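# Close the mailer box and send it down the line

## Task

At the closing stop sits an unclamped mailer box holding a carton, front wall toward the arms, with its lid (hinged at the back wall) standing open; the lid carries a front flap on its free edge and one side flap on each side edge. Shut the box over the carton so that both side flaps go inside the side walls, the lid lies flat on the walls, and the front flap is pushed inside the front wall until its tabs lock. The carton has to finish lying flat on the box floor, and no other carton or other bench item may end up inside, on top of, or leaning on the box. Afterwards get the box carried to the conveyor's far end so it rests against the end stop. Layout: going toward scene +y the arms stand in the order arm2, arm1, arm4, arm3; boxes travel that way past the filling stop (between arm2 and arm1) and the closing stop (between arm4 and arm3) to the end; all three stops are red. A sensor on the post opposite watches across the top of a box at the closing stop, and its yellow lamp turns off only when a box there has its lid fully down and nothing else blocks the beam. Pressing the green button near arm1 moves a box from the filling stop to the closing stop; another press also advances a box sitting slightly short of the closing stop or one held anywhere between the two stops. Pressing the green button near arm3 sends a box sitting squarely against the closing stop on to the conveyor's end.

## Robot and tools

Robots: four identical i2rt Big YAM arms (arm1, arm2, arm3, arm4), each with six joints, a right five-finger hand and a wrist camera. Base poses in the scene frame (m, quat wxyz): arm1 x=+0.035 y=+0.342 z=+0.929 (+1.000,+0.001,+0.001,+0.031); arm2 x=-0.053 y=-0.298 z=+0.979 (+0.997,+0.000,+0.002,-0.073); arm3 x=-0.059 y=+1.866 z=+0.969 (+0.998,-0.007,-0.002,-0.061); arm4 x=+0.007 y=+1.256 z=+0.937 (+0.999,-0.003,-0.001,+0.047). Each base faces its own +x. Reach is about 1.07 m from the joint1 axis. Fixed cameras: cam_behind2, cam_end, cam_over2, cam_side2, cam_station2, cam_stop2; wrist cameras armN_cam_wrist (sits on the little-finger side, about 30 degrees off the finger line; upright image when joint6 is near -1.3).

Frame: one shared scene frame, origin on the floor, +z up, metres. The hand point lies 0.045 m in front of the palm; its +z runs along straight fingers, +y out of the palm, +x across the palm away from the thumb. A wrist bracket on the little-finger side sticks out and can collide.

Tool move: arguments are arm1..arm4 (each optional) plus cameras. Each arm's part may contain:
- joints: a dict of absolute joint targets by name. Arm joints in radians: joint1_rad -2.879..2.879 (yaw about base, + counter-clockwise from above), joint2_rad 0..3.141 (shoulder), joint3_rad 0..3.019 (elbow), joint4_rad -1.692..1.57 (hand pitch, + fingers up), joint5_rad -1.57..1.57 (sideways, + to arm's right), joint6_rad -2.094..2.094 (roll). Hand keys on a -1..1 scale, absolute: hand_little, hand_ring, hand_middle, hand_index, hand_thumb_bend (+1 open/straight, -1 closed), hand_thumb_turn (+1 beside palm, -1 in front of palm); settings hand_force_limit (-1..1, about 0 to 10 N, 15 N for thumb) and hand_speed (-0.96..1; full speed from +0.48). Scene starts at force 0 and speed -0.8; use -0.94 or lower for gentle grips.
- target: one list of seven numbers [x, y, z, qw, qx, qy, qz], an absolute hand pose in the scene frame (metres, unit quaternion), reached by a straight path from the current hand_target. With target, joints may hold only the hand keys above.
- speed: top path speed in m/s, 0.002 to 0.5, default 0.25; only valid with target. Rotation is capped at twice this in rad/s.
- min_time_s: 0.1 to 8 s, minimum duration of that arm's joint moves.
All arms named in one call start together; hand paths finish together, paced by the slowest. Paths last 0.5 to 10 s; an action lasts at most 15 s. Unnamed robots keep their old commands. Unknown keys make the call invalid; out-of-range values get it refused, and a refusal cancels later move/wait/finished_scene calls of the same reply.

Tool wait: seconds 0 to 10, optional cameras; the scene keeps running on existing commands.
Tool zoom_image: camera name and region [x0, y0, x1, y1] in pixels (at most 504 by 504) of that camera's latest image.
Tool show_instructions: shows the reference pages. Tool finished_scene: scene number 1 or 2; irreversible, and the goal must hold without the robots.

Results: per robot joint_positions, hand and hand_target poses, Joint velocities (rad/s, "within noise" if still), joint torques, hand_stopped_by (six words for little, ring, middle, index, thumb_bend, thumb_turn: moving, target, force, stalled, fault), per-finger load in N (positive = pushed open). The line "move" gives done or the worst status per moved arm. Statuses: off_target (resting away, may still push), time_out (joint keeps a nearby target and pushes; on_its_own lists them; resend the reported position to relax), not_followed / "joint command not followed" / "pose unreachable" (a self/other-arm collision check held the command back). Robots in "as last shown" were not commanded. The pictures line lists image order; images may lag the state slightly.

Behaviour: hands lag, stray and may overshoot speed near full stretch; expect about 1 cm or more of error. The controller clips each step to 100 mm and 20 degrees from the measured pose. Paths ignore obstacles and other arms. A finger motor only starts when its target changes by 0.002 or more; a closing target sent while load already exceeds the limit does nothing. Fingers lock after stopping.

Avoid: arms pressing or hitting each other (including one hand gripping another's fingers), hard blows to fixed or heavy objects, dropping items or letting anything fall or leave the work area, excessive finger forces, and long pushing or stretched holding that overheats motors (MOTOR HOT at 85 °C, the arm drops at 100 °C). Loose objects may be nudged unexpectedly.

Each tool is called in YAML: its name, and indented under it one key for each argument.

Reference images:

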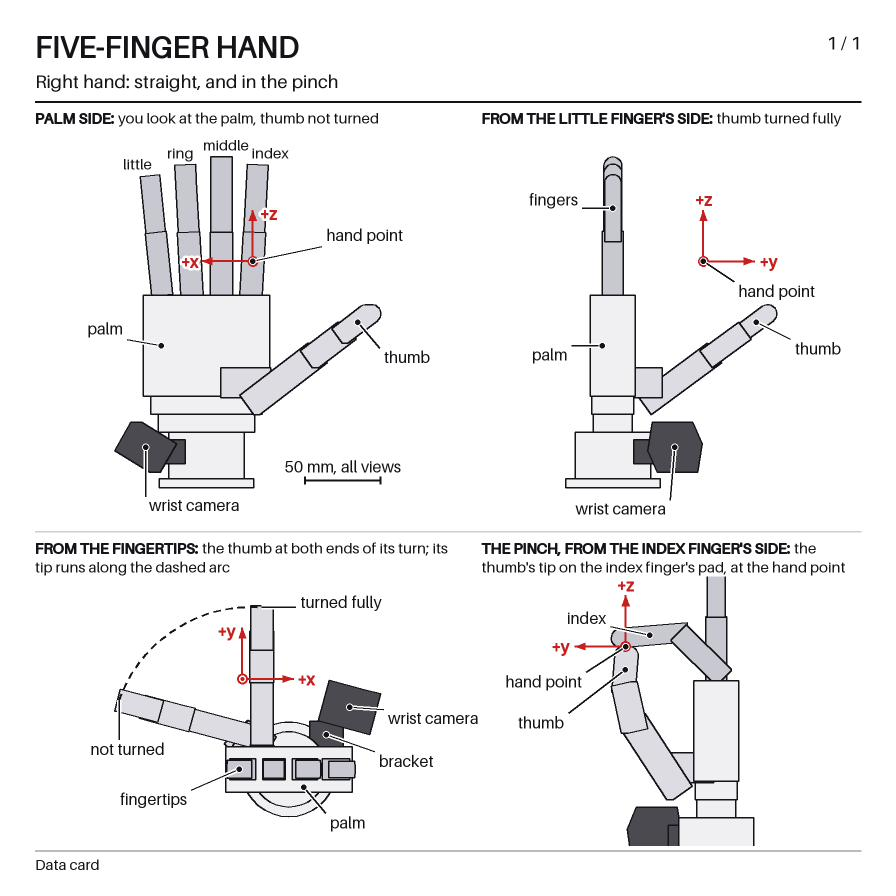

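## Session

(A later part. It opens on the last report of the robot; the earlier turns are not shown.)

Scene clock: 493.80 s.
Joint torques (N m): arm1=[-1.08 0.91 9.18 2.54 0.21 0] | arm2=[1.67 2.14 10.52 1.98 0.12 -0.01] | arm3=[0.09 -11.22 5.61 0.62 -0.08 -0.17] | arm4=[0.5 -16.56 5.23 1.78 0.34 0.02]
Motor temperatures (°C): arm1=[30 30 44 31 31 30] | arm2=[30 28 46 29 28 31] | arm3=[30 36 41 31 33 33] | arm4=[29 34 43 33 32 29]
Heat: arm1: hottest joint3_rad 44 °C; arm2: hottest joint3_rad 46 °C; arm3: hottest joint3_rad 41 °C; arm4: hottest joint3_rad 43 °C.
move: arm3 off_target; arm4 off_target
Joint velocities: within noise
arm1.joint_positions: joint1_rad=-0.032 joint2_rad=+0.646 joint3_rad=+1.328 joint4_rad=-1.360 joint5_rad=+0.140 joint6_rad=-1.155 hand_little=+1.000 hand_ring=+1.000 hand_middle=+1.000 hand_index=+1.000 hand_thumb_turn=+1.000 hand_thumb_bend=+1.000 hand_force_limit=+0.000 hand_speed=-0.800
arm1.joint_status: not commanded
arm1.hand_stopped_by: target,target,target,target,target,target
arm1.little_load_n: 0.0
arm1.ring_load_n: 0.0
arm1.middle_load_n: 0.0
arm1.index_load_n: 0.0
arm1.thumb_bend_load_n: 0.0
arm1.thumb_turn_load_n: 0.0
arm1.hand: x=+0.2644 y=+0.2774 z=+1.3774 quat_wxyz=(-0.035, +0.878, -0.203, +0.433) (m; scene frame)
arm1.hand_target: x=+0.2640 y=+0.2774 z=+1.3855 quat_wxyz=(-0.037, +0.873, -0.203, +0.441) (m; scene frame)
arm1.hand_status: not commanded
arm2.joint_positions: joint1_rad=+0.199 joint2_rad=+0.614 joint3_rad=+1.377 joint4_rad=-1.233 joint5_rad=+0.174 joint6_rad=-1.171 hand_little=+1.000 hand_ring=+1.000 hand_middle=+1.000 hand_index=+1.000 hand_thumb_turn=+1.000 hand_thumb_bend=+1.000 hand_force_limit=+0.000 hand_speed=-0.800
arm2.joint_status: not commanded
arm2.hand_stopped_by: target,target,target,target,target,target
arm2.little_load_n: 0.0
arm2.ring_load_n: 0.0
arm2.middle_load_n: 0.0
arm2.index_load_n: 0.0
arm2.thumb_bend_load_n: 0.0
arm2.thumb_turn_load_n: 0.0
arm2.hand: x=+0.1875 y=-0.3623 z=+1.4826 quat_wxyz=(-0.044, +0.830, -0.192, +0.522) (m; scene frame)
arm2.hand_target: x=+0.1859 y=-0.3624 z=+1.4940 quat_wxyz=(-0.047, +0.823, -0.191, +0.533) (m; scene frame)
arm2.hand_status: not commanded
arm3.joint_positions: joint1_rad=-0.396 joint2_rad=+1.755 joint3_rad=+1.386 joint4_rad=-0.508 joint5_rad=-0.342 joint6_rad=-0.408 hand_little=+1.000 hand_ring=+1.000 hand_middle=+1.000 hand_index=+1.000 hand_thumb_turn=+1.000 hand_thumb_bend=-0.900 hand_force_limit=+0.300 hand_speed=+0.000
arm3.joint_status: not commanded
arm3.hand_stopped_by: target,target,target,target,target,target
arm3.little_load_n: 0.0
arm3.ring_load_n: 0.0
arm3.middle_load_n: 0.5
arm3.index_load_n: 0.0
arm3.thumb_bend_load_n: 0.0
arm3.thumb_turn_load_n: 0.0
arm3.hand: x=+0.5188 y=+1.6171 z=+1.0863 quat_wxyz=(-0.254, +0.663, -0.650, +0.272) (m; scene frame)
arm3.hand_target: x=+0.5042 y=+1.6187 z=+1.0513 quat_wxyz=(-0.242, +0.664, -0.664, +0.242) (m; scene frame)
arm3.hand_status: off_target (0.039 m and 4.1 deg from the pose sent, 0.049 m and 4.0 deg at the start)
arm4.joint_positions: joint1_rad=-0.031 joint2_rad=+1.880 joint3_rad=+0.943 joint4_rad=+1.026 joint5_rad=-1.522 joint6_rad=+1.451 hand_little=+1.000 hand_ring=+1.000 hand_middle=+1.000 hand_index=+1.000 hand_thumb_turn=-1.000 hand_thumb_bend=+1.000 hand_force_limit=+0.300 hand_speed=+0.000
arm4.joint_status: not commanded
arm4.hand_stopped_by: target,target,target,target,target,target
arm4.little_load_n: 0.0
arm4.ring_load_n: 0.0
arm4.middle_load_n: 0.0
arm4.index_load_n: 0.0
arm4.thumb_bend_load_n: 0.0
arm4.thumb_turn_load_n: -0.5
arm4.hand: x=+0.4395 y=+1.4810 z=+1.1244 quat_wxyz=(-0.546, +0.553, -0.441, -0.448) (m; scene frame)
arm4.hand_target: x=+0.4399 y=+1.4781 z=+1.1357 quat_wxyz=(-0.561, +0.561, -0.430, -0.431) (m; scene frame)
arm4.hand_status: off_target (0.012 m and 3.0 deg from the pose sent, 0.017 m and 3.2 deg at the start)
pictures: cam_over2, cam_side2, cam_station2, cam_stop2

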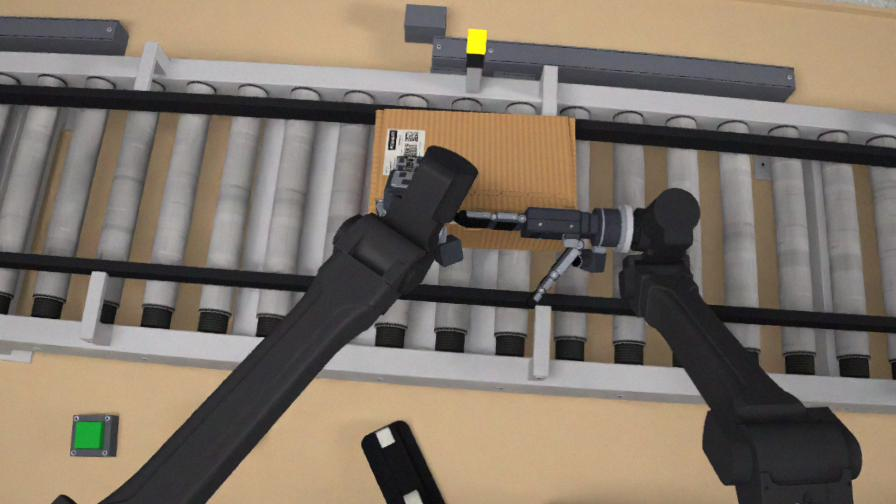

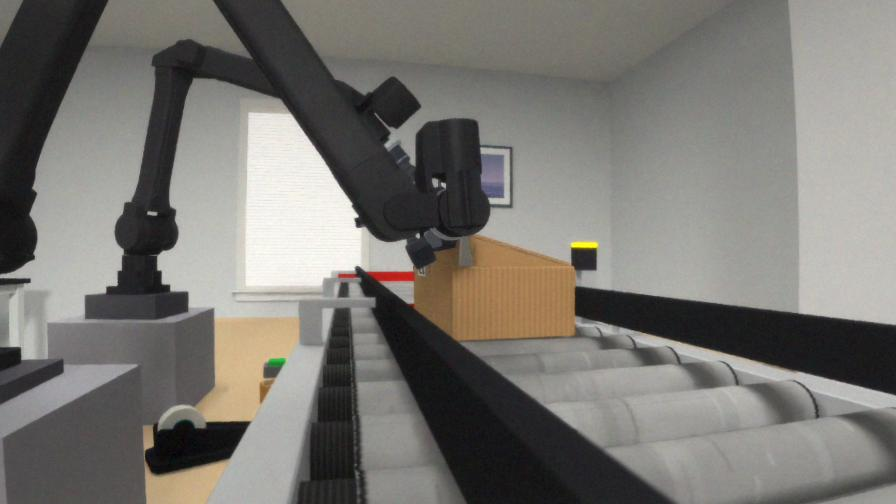

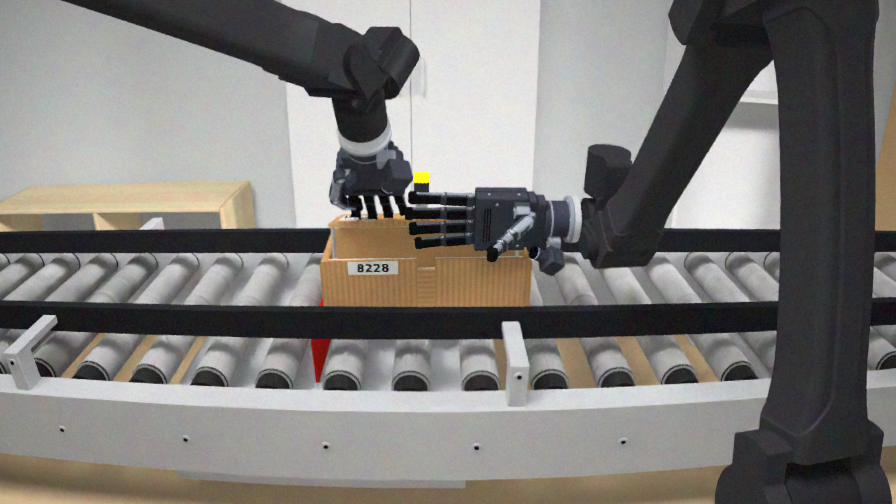

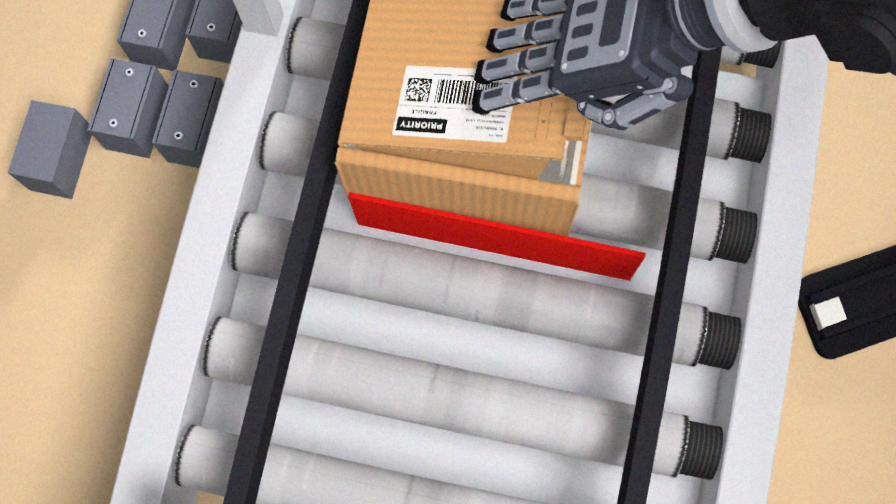

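move:
  arm4: {"target": [0.360, 1.450, 1.180, 0.5610, -0.5610, 0.4305, 0.4305], "speed": 0.12}
  arm3: {"target": [0.500, 1.618, 1.035, -0.2419, 0.6643, -0.6643, 0.2418], "speed": 0.05}
  cameras: ["cam_side2","cam_station2","cam_stop2","cam_over2"]

zoom_image:
  camera: "cam_side2"
  region: [330, 160, 590, 320]

zoom_image:
  camera: "cam_station2"
  region: [300, 150, 560, 320]

zoom_image:
  camera: "cam_over2"
  region: [350, 80, 610, 280]

Scene clock: 495.53 s.
Joint torques (N m): arm1=[-1.03 0.91 9.2 2.55 0.21 0] | arm2=[1.26 2.32 10.55 1.81 0.11 -0.01] | arm3=[0.09 -11.81 5.59 0.5 -0.23 -0.21] | arm4=[0.21 -12.51 5.45 0.81 0.03 0.16]
Motor temperatures (°C): arm1=[30 30 44 31 31 30] | arm2=[30 28 46 29 28 31] | arm3=[30 36 41 31 33 33] | arm4=[29 35 43 33 32 29]
Heat: arm1: hottest joint3_rad 44 °C; arm2: hottest joint3_rad 46 °C; arm3: hottest joint3_rad 41 °C; arm4: hottest joint3_rad 43 °C.
move: arm3 off_target; arm4 done
Joint velocities: within noise
arm1, arm2: as last shown
arm3.joint_positions: joint1_rad=-0.400 joint2_rad=+1.770 joint3_rad=+1.351 joint4_rad=-0.465 joint5_rad=-0.340 joint6_rad=-0.408 hand_little=+1.000 hand_ring=+1.000 hand_middle=+1.000 hand_index=+1.000 hand_thumb_turn=+1.000 hand_thumb_bend=-0.900 hand_force_limit=+0.300 hand_speed=+0.000
arm3.joint_status: not commanded
arm3.hand_stopped_by: target,target,target,target,target,target
arm3.little_load_n: 0.0
arm3.ring_load_n: 0.0
arm3.middle_load_n: 1.0
arm3.index_load_n: 0.0
arm3.thumb_bend_load_n: 0.0
arm3.thumb_turn_load_n: 0.0
arm3.hand: x=+0.5148 y=+1.6161 z=+1.0660 quat_wxyz=(-0.252, +0.662, -0.653, +0.270) (m; scene frame)
arm3.hand_target: x=+0.4995 y=+1.6185 z=+1.0361 quat_wxyz=(-0.242, +0.664, -0.664, +0.242) (m; scene frame)
arm3.hand_status: off_target (0.034 m and 3.7 deg from the pose sent, 0.055 m and 4.1 deg at the start)
arm4.joint_positions: joint1_rad=-0.088 joint2_rad=+1.608 joint3_rad=+0.735 joint4_rad=+1.031 joint5_rad=-1.570 joint6_rad=+1.465 hand_little=+1.000 hand_ring=+1.000 hand_middle=+1.000 hand_index=+1.000 hand_thumb_turn=-1.000 hand_thumb_bend=+1.000 hand_force_limit=+0.300 hand_speed=+0.000
arm4.joint_status: not commanded
arm4.hand_stopped_by: target,target,target,target,target,target
arm4.little_load_n: 0.0
arm4.ring_load_n: 0.0
arm4.middle_load_n: 0.0
arm4.index_load_n: -0.5
arm4.thumb_bend_load_n: 0.0
arm4.thumb_turn_load_n: 0.0
arm4.hand: x=+0.3620 y=+1.4528 z=+1.1759 quat_wxyz=(-0.560, +0.565, -0.429, -0.429) (m; scene frame)
arm4.hand_target: x=+0.3600 y=+1.4501 z=+1.1799 quat_wxyz=(-0.560, +0.562, -0.432, -0.429) (m; scene frame)
arm4.hand_status: done (0.005 m and 0.5 deg from the pose sent, 0.102 m and 3.0 deg at the start)
pictures: cam_over2, cam_side2, cam_station2, cam_stop2

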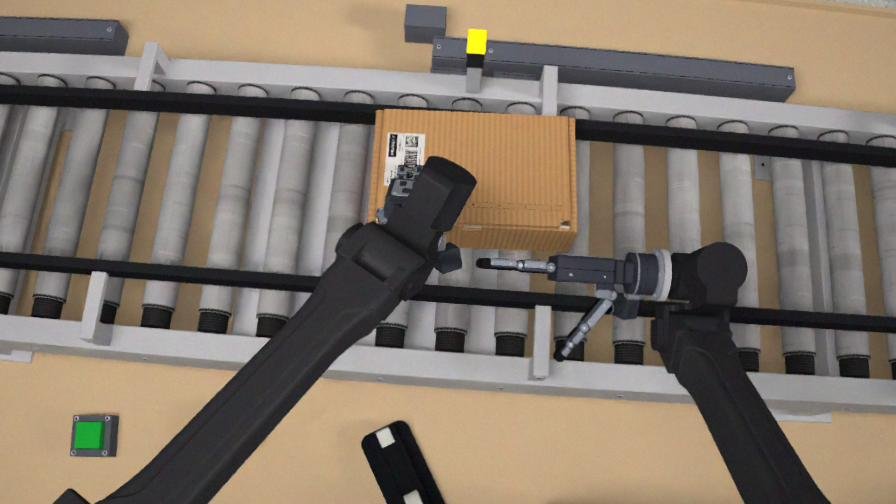

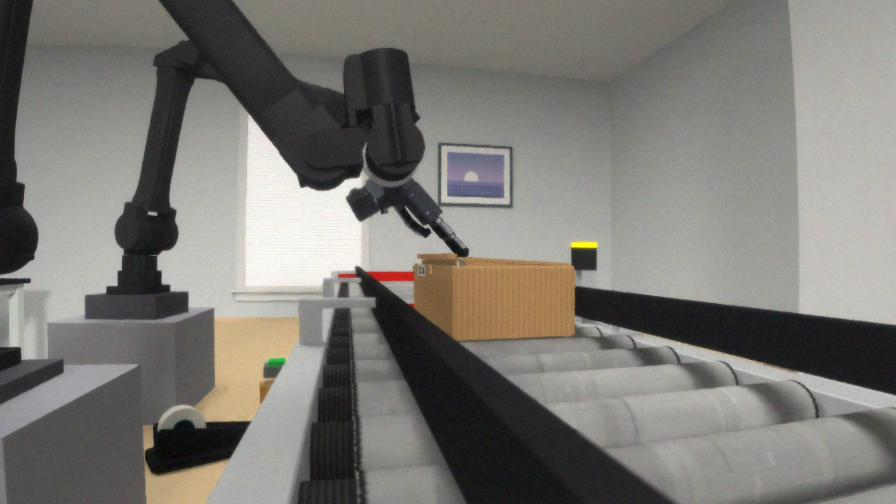

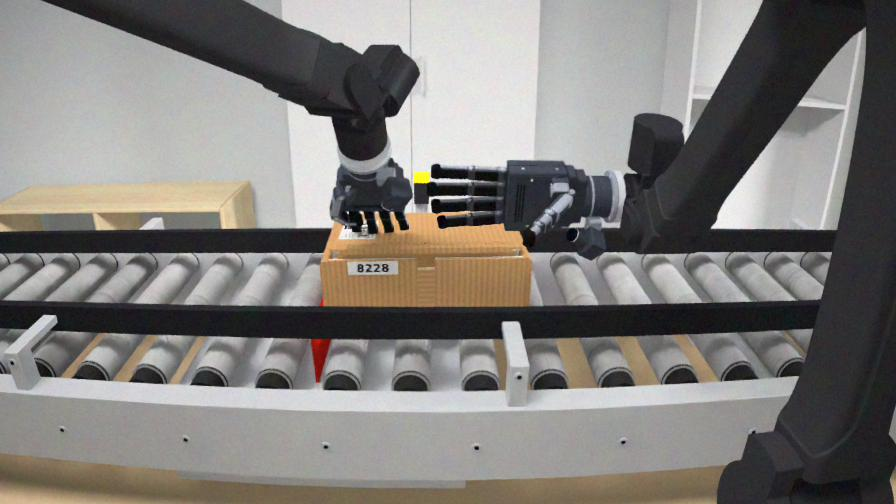

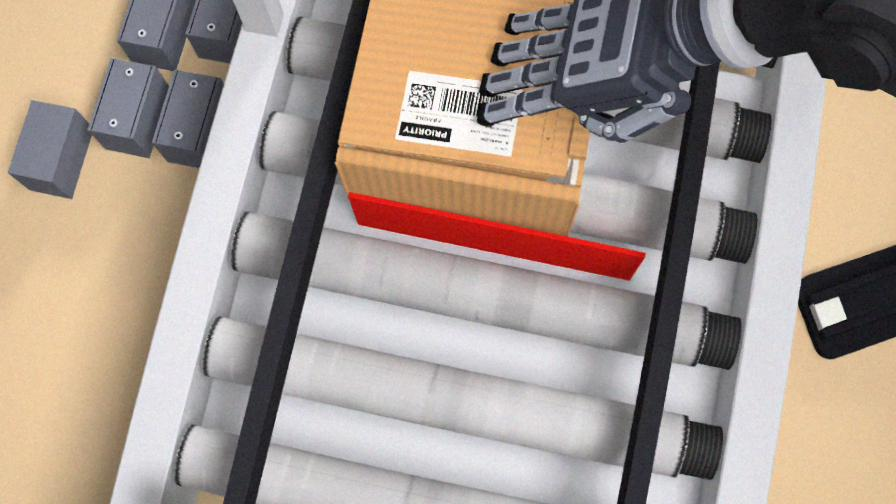

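Scaled by 1.938 from the camera's 896x504 image, which has a finer 1280x720 frame.

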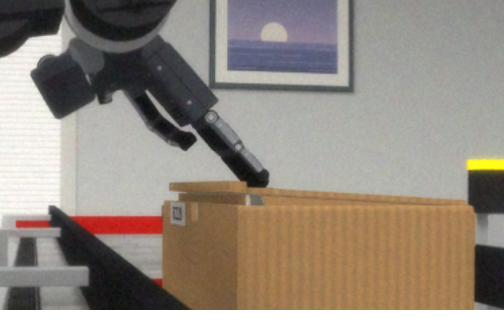

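Scaled by 1.938 from the camera's 896x504 image, which has a finer 1280x720 frame.

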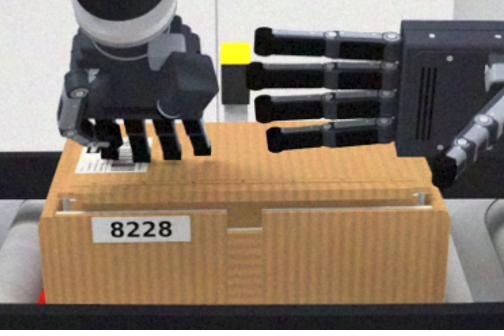

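Scaled by 1.938 from the camera's 896x504 image, which has a finer 1280x720 frame.

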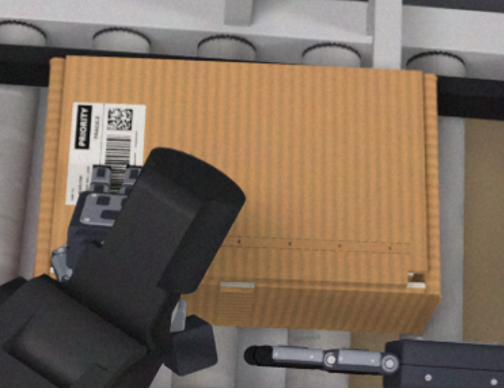

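move:
  arm3: {"target": [0.495, 1.610, 1.018, -0.2419, 0.6643, -0.6643, 0.2418], "speed": 0.05}
  cameras: ["cam_side2","cam_station2","cam_over2"]

zoom_image:
  camera: "cam_side2"
  region: [330, 160, 590, 320]

zoom_image:
  camera: "cam_station2"
  region: [300, 150, 560, 320]

Scene clock: 496.67 s.
Joint torques (N m): arm1=[-1.03 0.91 9.2 2.54 0.21 0] | arm2=[1.26 2.43 10.54 1.89 0.11 0] | arm3=[-0.62 -10.99 5.27 0.57 0.18 -0.34] | arm4=[0.38 -10.99 5.29 1.1 0.03 0.19]
Motor temperatures (°C): arm1=[30 30 44 31 31 30] | arm2=[30 28 46 29 28 31] | arm3=[30 36 41 31 33 33] | arm4=[29 35 43 33 32 29]
Heat: arm1: hottest joint3_rad 44 °C; arm2: hottest joint3_rad 46 °C; arm3: hottest joint3_rad 41 °C; arm4: hottest joint3_rad 43 °C.
move: arm3 off_target
Joint velocities: arm1=[-0.024 -0.005 -0.012 -0.012 -0.022 -0.154] | arm2=[within noise] | arm3=[within noise] | arm4=[within noise]
arm1, arm2, arm4: as last shown
arm2.thumb_bend_load_n: 0.5
arm3.joint_positions: joint1_rad=-0.409 joint2_rad=+1.777 joint3_rad=+1.333 joint4_rad=-0.432 joint5_rad=-0.361 joint6_rad=-0.410 hand_little=+1.000 hand_ring=+1.000 hand_middle=+1.000 hand_index=+1.000 hand_thumb_turn=+1.000 hand_thumb_bend=-0.900 hand_force_limit=+0.300 hand_speed=+0.000
arm3.joint_status: not commanded
arm3.hand_stopped_by: target,target,target,target,target,target
arm3.little_load_n: 0.0
arm3.ring_load_n: 0.0
arm3.middle_load_n: 1.0
arm3.index_load_n: 0.0
arm3.thumb_bend_load_n: 0.0
arm3.thumb_turn_load_n: 0.0
arm3.hand: x=+0.5137 y=+1.6139 z=+1.0583 quat_wxyz=(-0.260, +0.660, -0.650, +0.271) (m; scene frame)
arm3.hand_target: x=+0.4940 y=+1.6111 z=+1.0196 quat_wxyz=(-0.242, +0.664, -0.664, +0.242) (m; scene frame)
arm3.hand_status: off_target (0.045 m and 4.3 deg from the pose sent, 0.052 m and 3.7 deg at the start)
arm4.ring_load_n: 0.5
arm4.index_load_n: 0.0
arm4.hand: x=+0.3620 y=+1.4528 z=+1.1759 quat_wxyz=(-0.560, +0.564, -0.429, -0.429) (m; scene frame)
pictures: cam_over2, cam_side2, cam_station2

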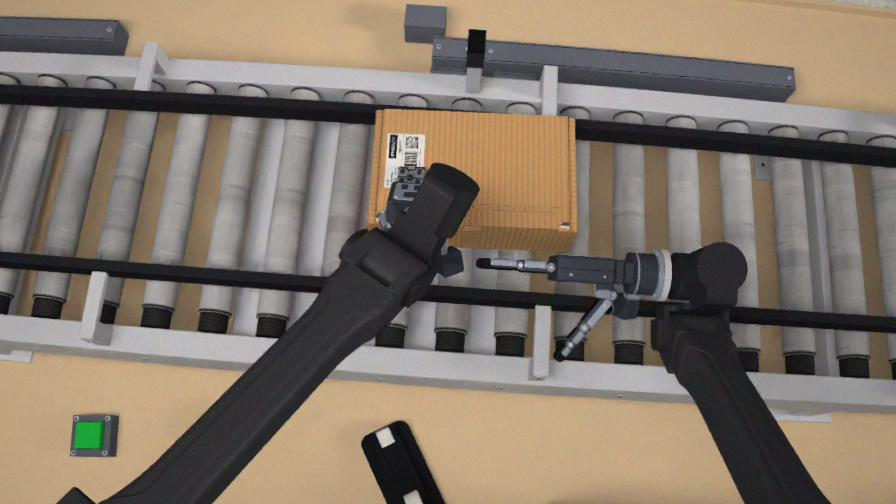

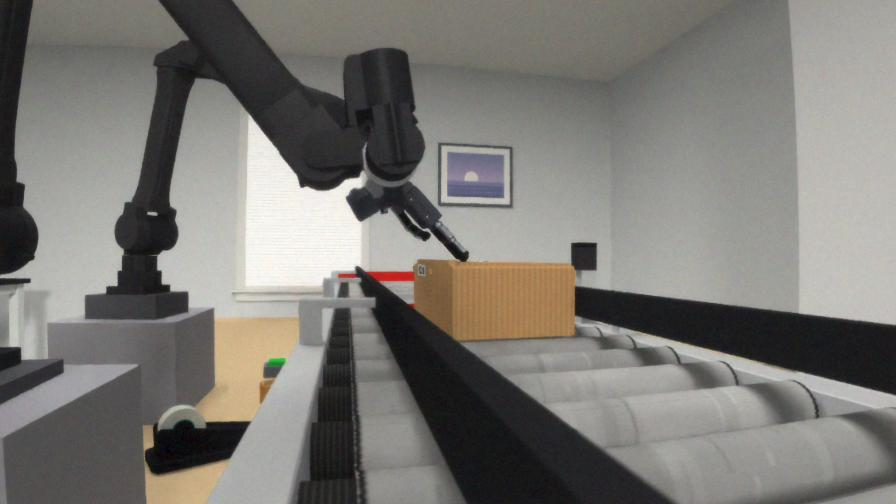

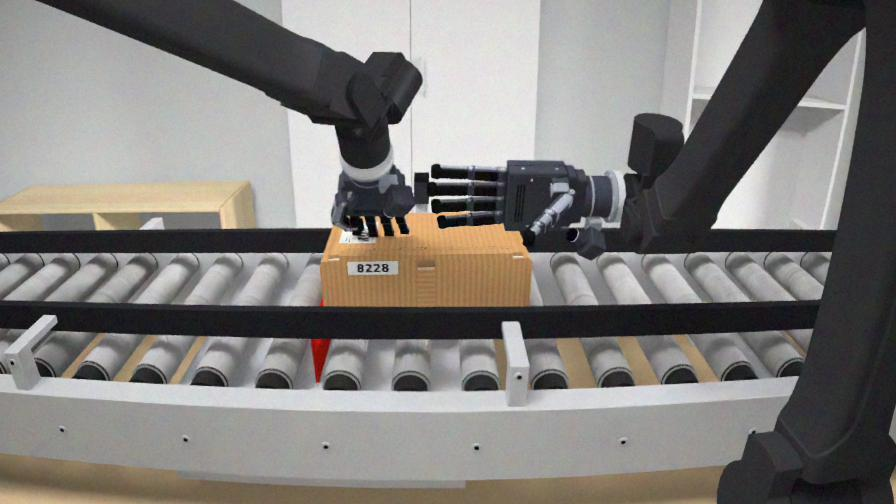

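Scaled by 1.938 from the camera's 896x504 image, which has a finer 1280x720 frame.

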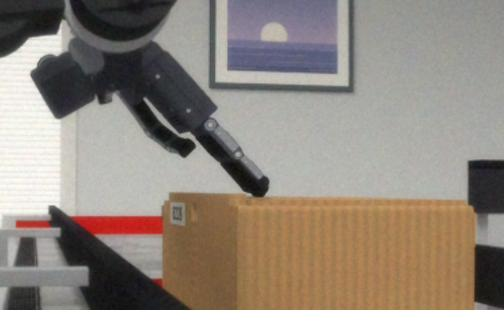

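Scaled by 1.938 from the camera's 896x504 image, which has a finer 1280x720 frame.

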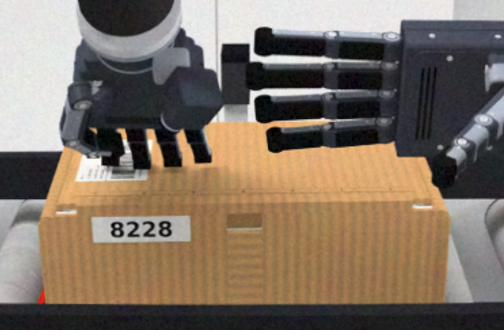

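move:
  arm3: {"target": [0.470, 1.615, 1.130, -0.2419, 0.6643, -0.6643, 0.2418], "speed": 0.1}
  arm4: {"target": [0.330, 1.380, 1.250, 0.5610, -0.5610, 0.4305, 0.4305], "speed": 0.15}
  cameras: ["cam_side2","cam_station2","cam_over2","cam_stop2"]

zoom_image:
  camera: "cam_side2"
  region: [330, 160, 590, 320]

zoom_image:
  camera: "cam_station2"
  region: [300, 190, 560, 320]

zoom_image:
  camera: "cam_stop2"
  region: [320, 0, 680, 280]

Scene clock: 499.13 s.
Joint torques (N m): arm1=[-0.97 0.85 9.21 2.55 0.21 0] | arm2=[1.32 2.2 10.51 1.94 0.12 -0.01] | arm3=[-0.09 -13.68 12.77 0.51 -0.32 -0.29] | arm4=[0.15 -8.64 6.3 0.87 0.1 0.14]
Motor temperatures (°C): arm1=[30 30 44 31 31 30] | arm2=[30 28 46 29 28 31] | arm3=[30 36 41 31 33 33] | arm4=[29 34 43 33 32 29]
Heat: arm1: hottest joint3_rad 44 °C; arm2: hottest joint3_rad 46 °C; arm3: hottest joint3_rad 41 °C; arm4: hottest joint3_rad 43 °C.
move: arm3 off_target; arm4 off_target
Joint velocities: within noise
arm1, arm2: as last shown
arm2.thumb_bend_load_n: 0.0
arm3.joint_positions: joint1_rad=-0.433 joint2_rad=+1.668 joint3_rad=+1.334 joint4_rad=-0.694 joint5_rad=-0.358 joint6_rad=-0.430 hand_little=+1.000 hand_ring=+1.000 hand_middle=+1.000 hand_index=+1.000 hand_thumb_turn=+1.000 hand_thumb_bend=-0.900 hand_force_limit=+0.300 hand_speed=+0.000
arm3.joint_status: not commanded
arm3.hand_stopped_by: target,target,target,target,target,target
arm3.little_load_n: 0.0
arm3.ring_load_n: 0.0
arm3.middle_load_n: 0.0
arm3.index_load_n: 0.0
arm3.thumb_bend_load_n: 0.0
arm3.thumb_turn_load_n: 0.0
arm3.hand: x=+0.4550 y=+1.6317 z=+1.0961 quat_wxyz=(-0.237, +0.665, -0.677, +0.209) (m; scene frame)
arm3.hand_target: x=+0.4683 y=+1.6159 z=+1.1301 quat_wxyz=(-0.242, +0.664, -0.665, +0.242) (m; scene frame)
arm3.hand_status: off_target (0.041 m and 4.1 deg from the pose sent, 0.084 m and 4.3 deg at the start)
arm4.joint_positions: joint1_rad=-0.312 joint2_rad=+1.304 joint3_rad=+0.642 joint4_rad=+0.903 joint5_rad=-1.584 joint6_rad=+1.558 hand_little=+1.000 hand_ring=+1.000 hand_middle=+1.000 hand_index=+1.000 hand_thumb_turn=-1.000 hand_thumb_bend=+1.000 hand_force_limit=+0.300 hand_speed=+0.000
arm4.joint_status: not commanded
arm4.hand_stopped_by: target,target,target,target,target,target
arm4.little_load_n: 0.0
arm4.ring_load_n: 0.0
arm4.middle_load_n: 0.0
arm4.index_load_n: 0.0
arm4.thumb_bend_load_n: -0.5
arm4.thumb_turn_load_n: 0.0
arm4.hand: x=+0.3336 y=+1.3825 z=+1.2475 quat_wxyz=(-0.599, +0.515, -0.489, -0.370) (m; scene frame)
arm4.hand_target: x=+0.3304 y=+1.3812 z=+1.2499 quat_wxyz=(-0.601, +0.515, -0.489, -0.367) (m; scene frame)
arm4.hand_status: off_target (0.005 m and 11.8 deg from the pose sent, 0.109 m and 0.5 deg at the start; a joint's target at an end of its range on 63 of 66 steps)
pictures: cam_over2, cam_side2, cam_station2, cam_stop2

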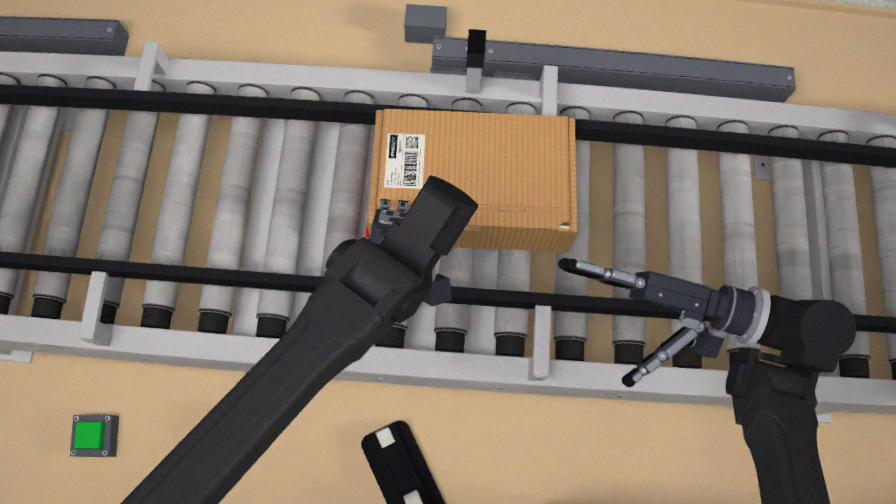

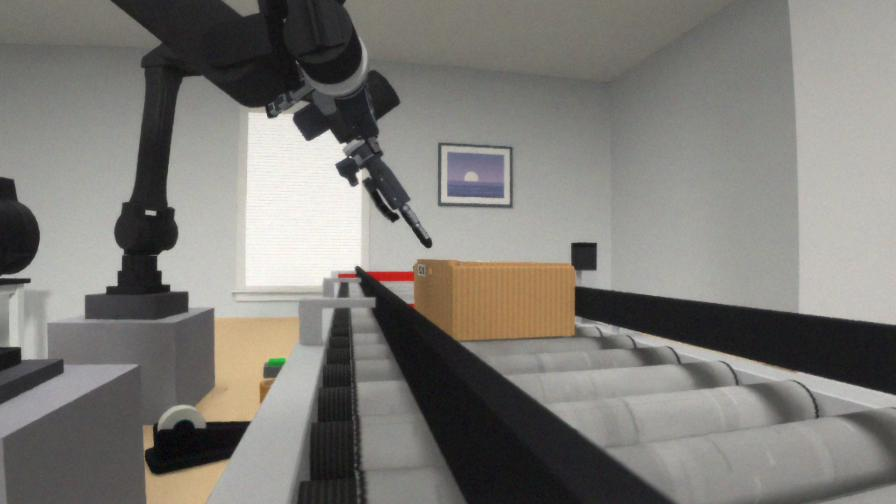

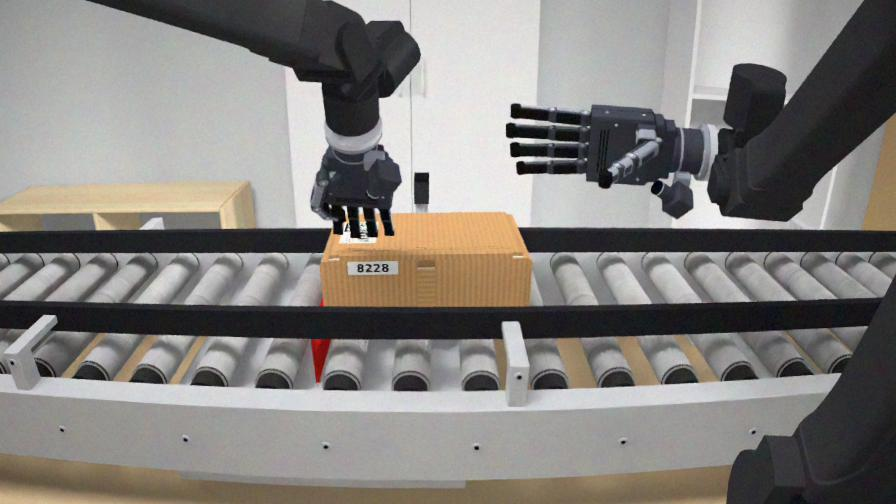

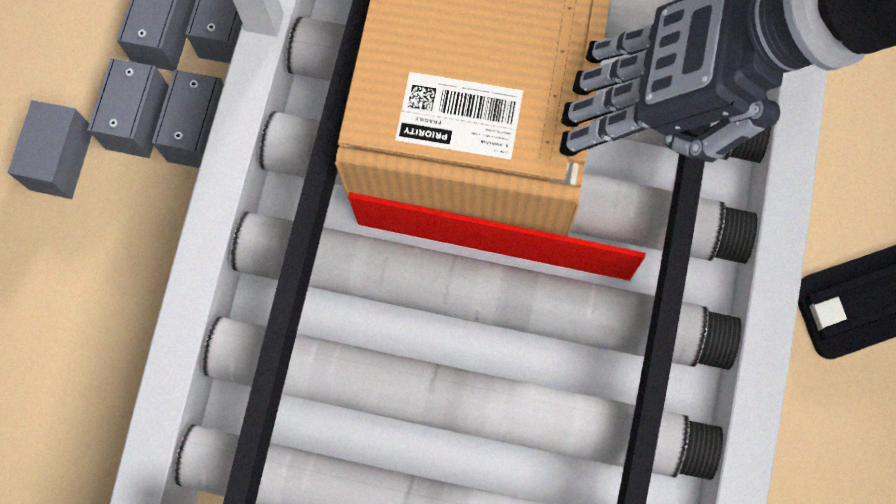

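Scaled by 1.938 from the camera's 896x504 image, which has a finer 1280x720 frame.

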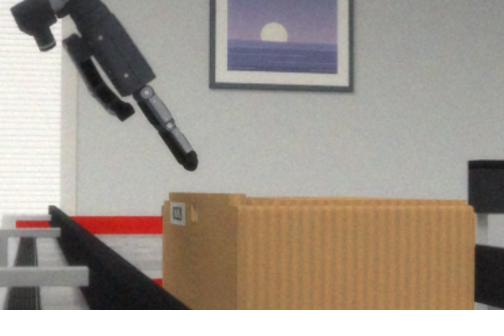

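Scaled by 1.938 from the camera's 896x504 image, which has a finer 1280x720 frame.

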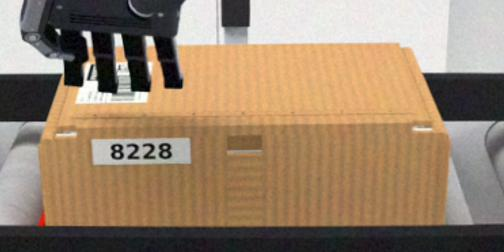

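Scaled by 1.400 from the camera's 896x504 image, which has a finer 1280x720 frame.

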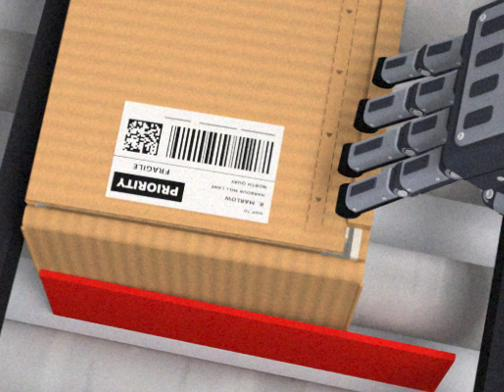

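wait:
  seconds: 0.1
  cameras: ["cam_end","arm3_cam_wrist","cam_behind2"]

zoom_image:
  camera: "cam_behind2"
  region: [230, 200, 630, 480]

Scene clock: 499.93 s.
Joint torques (N m): arm1=[-1.03 0.91 9.2 2.52 0.21 0] | arm2=[1.61 2.26 10.58 1.94 0.12 0] | arm3=[-0.21 -13.86 12.72 0.49 -0.31 -0.3] | arm4=[0.09 -9.29 6.27 0.73 0.14 0.12]
Motor temperatures (°C): arm1=[30 30 44 31 31 30] | arm2=[30 28 46 29 28 31] | arm3=[30 36 41 31 33 33] | arm4=[29 34 43 33 32 29]
Heat: arm1: hottest joint3_rad 44 °C; arm2: hottest joint3_rad 46 °C; arm3: hottest joint3_rad 41 °C; arm4: hottest joint3_rad 43 °C.
Joint velocities: within noise
arm1.joint_positions: joint1_rad=-0.032 joint2_rad=+0.646 joint3_rad=+1.328 joint4_rad=-1.360 joint5_rad=+0.140 joint6_rad=-1.155 hand_little=+1.000 hand_ring=+1.000 hand_middle=+1.000 hand_index=+1.000 hand_thumb_turn=+1.000 hand_thumb_bend=+1.000 hand_force_limit=+0.000 hand_speed=-0.800
arm1.joint_status: not commanded
arm1.hand_stopped_by: target,target,target,target,target,target
arm1.little_load_n: 0.0
arm1.ring_load_n: 0.0
arm1.middle_load_n: 0.0
arm1.index_load_n: 0.0
arm1.thumb_bend_load_n: 0.0
arm1.thumb_turn_load_n: 0.0
arm1.hand: x=+0.2644 y=+0.2774 z=+1.3774 quat_wxyz=(-0.035, +0.878, -0.203, +0.433) (m; scene frame)
arm1.hand_target: x=+0.2640 y=+0.2774 z=+1.3855 quat_wxyz=(-0.037, +0.873, -0.203, +0.441) (m; scene frame)
arm1.hand_status: not commanded
arm2.joint_positions: joint1_rad=+0.199 joint2_rad=+0.614 joint3_rad=+1.377 joint4_rad=-1.233 joint5_rad=+0.174 joint6_rad=-1.171 hand_little=+1.000 hand_ring=+1.000 hand_middle=+1.000 hand_index=+1.000 hand_thumb_turn=+1.000 hand_thumb_bend=+1.000 hand_force_limit=+0.000 hand_speed=-0.800
arm2.joint_status: not commanded
arm2.hand_stopped_by: target,target,target,target,target,target
arm2.little_load_n: 0.0
arm2.ring_load_n: 0.0
arm2.middle_load_n: 0.0
arm2.index_load_n: 0.0
arm2.thumb_bend_load_n: 0.0
arm2.thumb_turn_load_n: 0.0
arm2.hand: x=+0.1875 y=-0.3623 z=+1.4826 quat_wxyz=(-0.044, +0.830, -0.192, +0.522) (m; scene frame)
arm2.hand_target: x=+0.1859 y=-0.3624 z=+1.4940 quat_wxyz=(-0.047, +0.823, -0.191, +0.533) (m; scene frame)
arm2.hand_status: not commanded
arm3.joint_positions: joint1_rad=-0.433 joint2_rad=+1.668 joint3_rad=+1.334 joint4_rad=-0.694 joint5_rad=-0.358 joint6_rad=-0.430 hand_little=+1.000 hand_ring=+1.000 hand_middle=+1.000 hand_index=+1.000 hand_thumb_turn=+1.000 hand_thumb_bend=-0.900 hand_force_limit=+0.300 hand_speed=+0.000
arm3.joint_status: not commanded
arm3.hand_stopped_by: target,target,target,target,target,target
arm3.little_load_n: 0.0
arm3.ring_load_n: 0.0
arm3.middle_load_n: 0.0
arm3.index_load_n: 0.0
arm3.thumb_bend_load_n: 0.0
arm3.thumb_turn_load_n: 0.0
arm3.hand: x=+0.4550 y=+1.6317 z=+1.0961 quat_wxyz=(-0.237, +0.665, -0.677, +0.209) (m; scene frame)
arm3.hand_target: x=+0.4683 y=+1.6159 z=+1.1301 quat_wxyz=(-0.242, +0.664, -0.665, +0.242) (m; scene frame)
arm3.hand_status: off_target (0.041 m and 4.1 deg from the pose sent, 0.084 m and 4.3 deg at the start)
arm4.joint_positions: joint1_rad=-0.312 joint2_rad=+1.304 joint3_rad=+0.642 joint4_rad=+0.902 joint5_rad=-1.584 joint6_rad=+1.558 hand_little=+1.000 hand_ring=+1.000 hand_middle=+1.000 hand_index=+1.000 hand_thumb_turn=-1.000 hand_thumb_bend=+1.000 hand_force_limit=+0.300 hand_speed=+0.000
arm4.joint_status: not commanded
arm4.hand_stopped_by: target,target,target,target,target,target
arm4.little_load_n: 0.0
arm4.ring_load_n: 0.0
arm4.middle_load_n: 0.0
arm4.index_load_n: 0.0
arm4.thumb_bend_load_n: 0.0
arm4.thumb_turn_load_n: -0.5
arm4.hand: x=+0.3337 y=+1.3825 z=+1.2475 quat_wxyz=(-0.599, +0.515, -0.489, -0.370) (m; scene frame)
arm4.hand_target: x=+0.3304 y=+1.3812 z=+1.2499 quat_wxyz=(-0.601, +0.515, -0.489, -0.367) (m; scene frame)
arm4.hand_status: off_target (0.005 m and 11.8 deg from the pose sent, 0.109 m and 0.5 deg at the start; a joint's target at an end of its range on 63 of 66 steps)
wait: 0.10 s; at rest from the start
pictures: arm3_cam_wrist, cam_behind2, cam_end
camera_calibration:
arm3_cam_wrist: T_world_to_cam=[[-0.80244, -0.228337, -0.551318, 1.33596], [-0.439821, 0.850716, 0.287818, -1.49859], [0.403296, 0.473438, -0.783076, 0.0195382], [0, 0, 0, 1]] pos_world=[0.405035, 1.57067, 1.18316]

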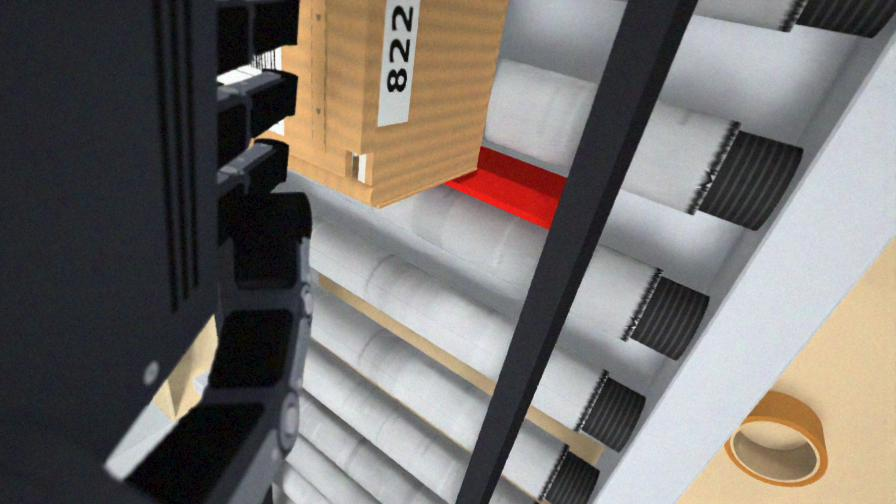

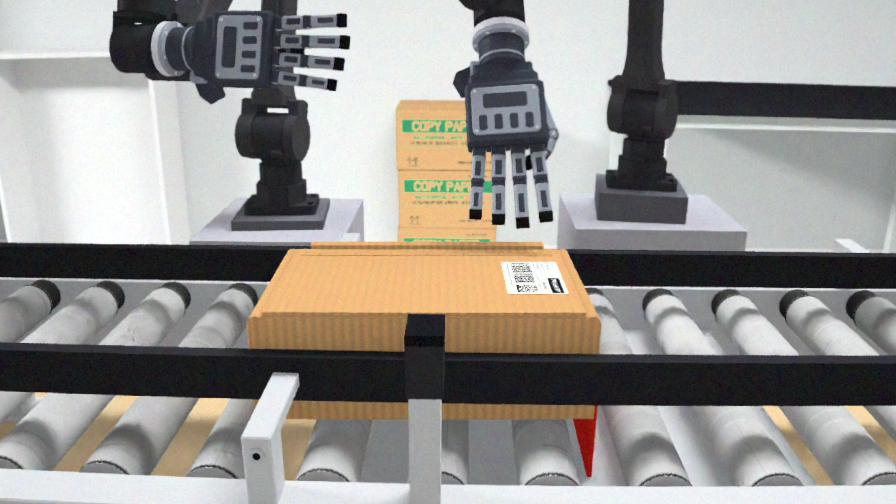

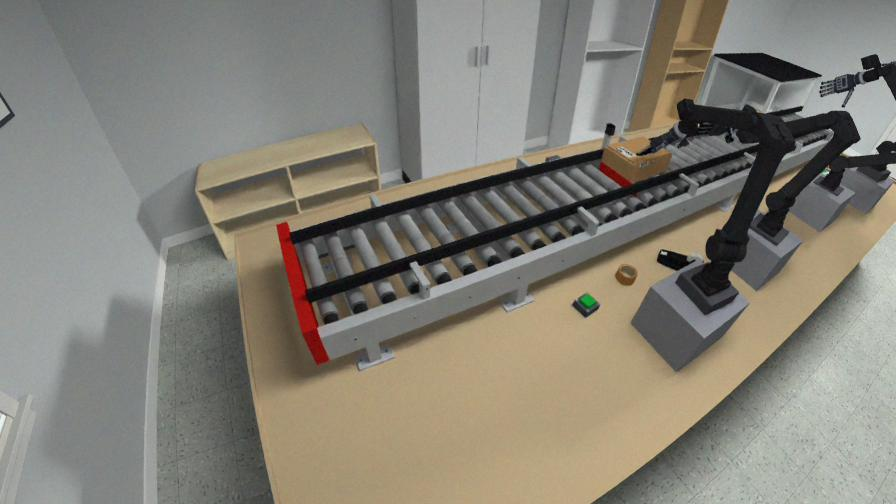

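Scaled by 1.260 from the camera's 896x504 image, which has a finer 1280x720 frame.

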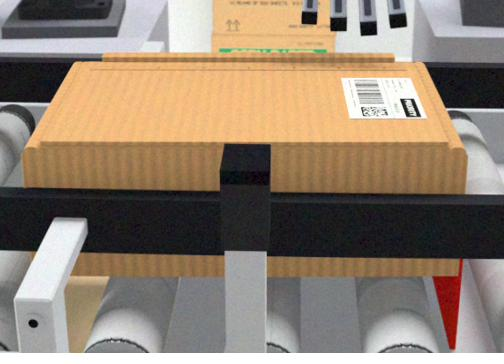

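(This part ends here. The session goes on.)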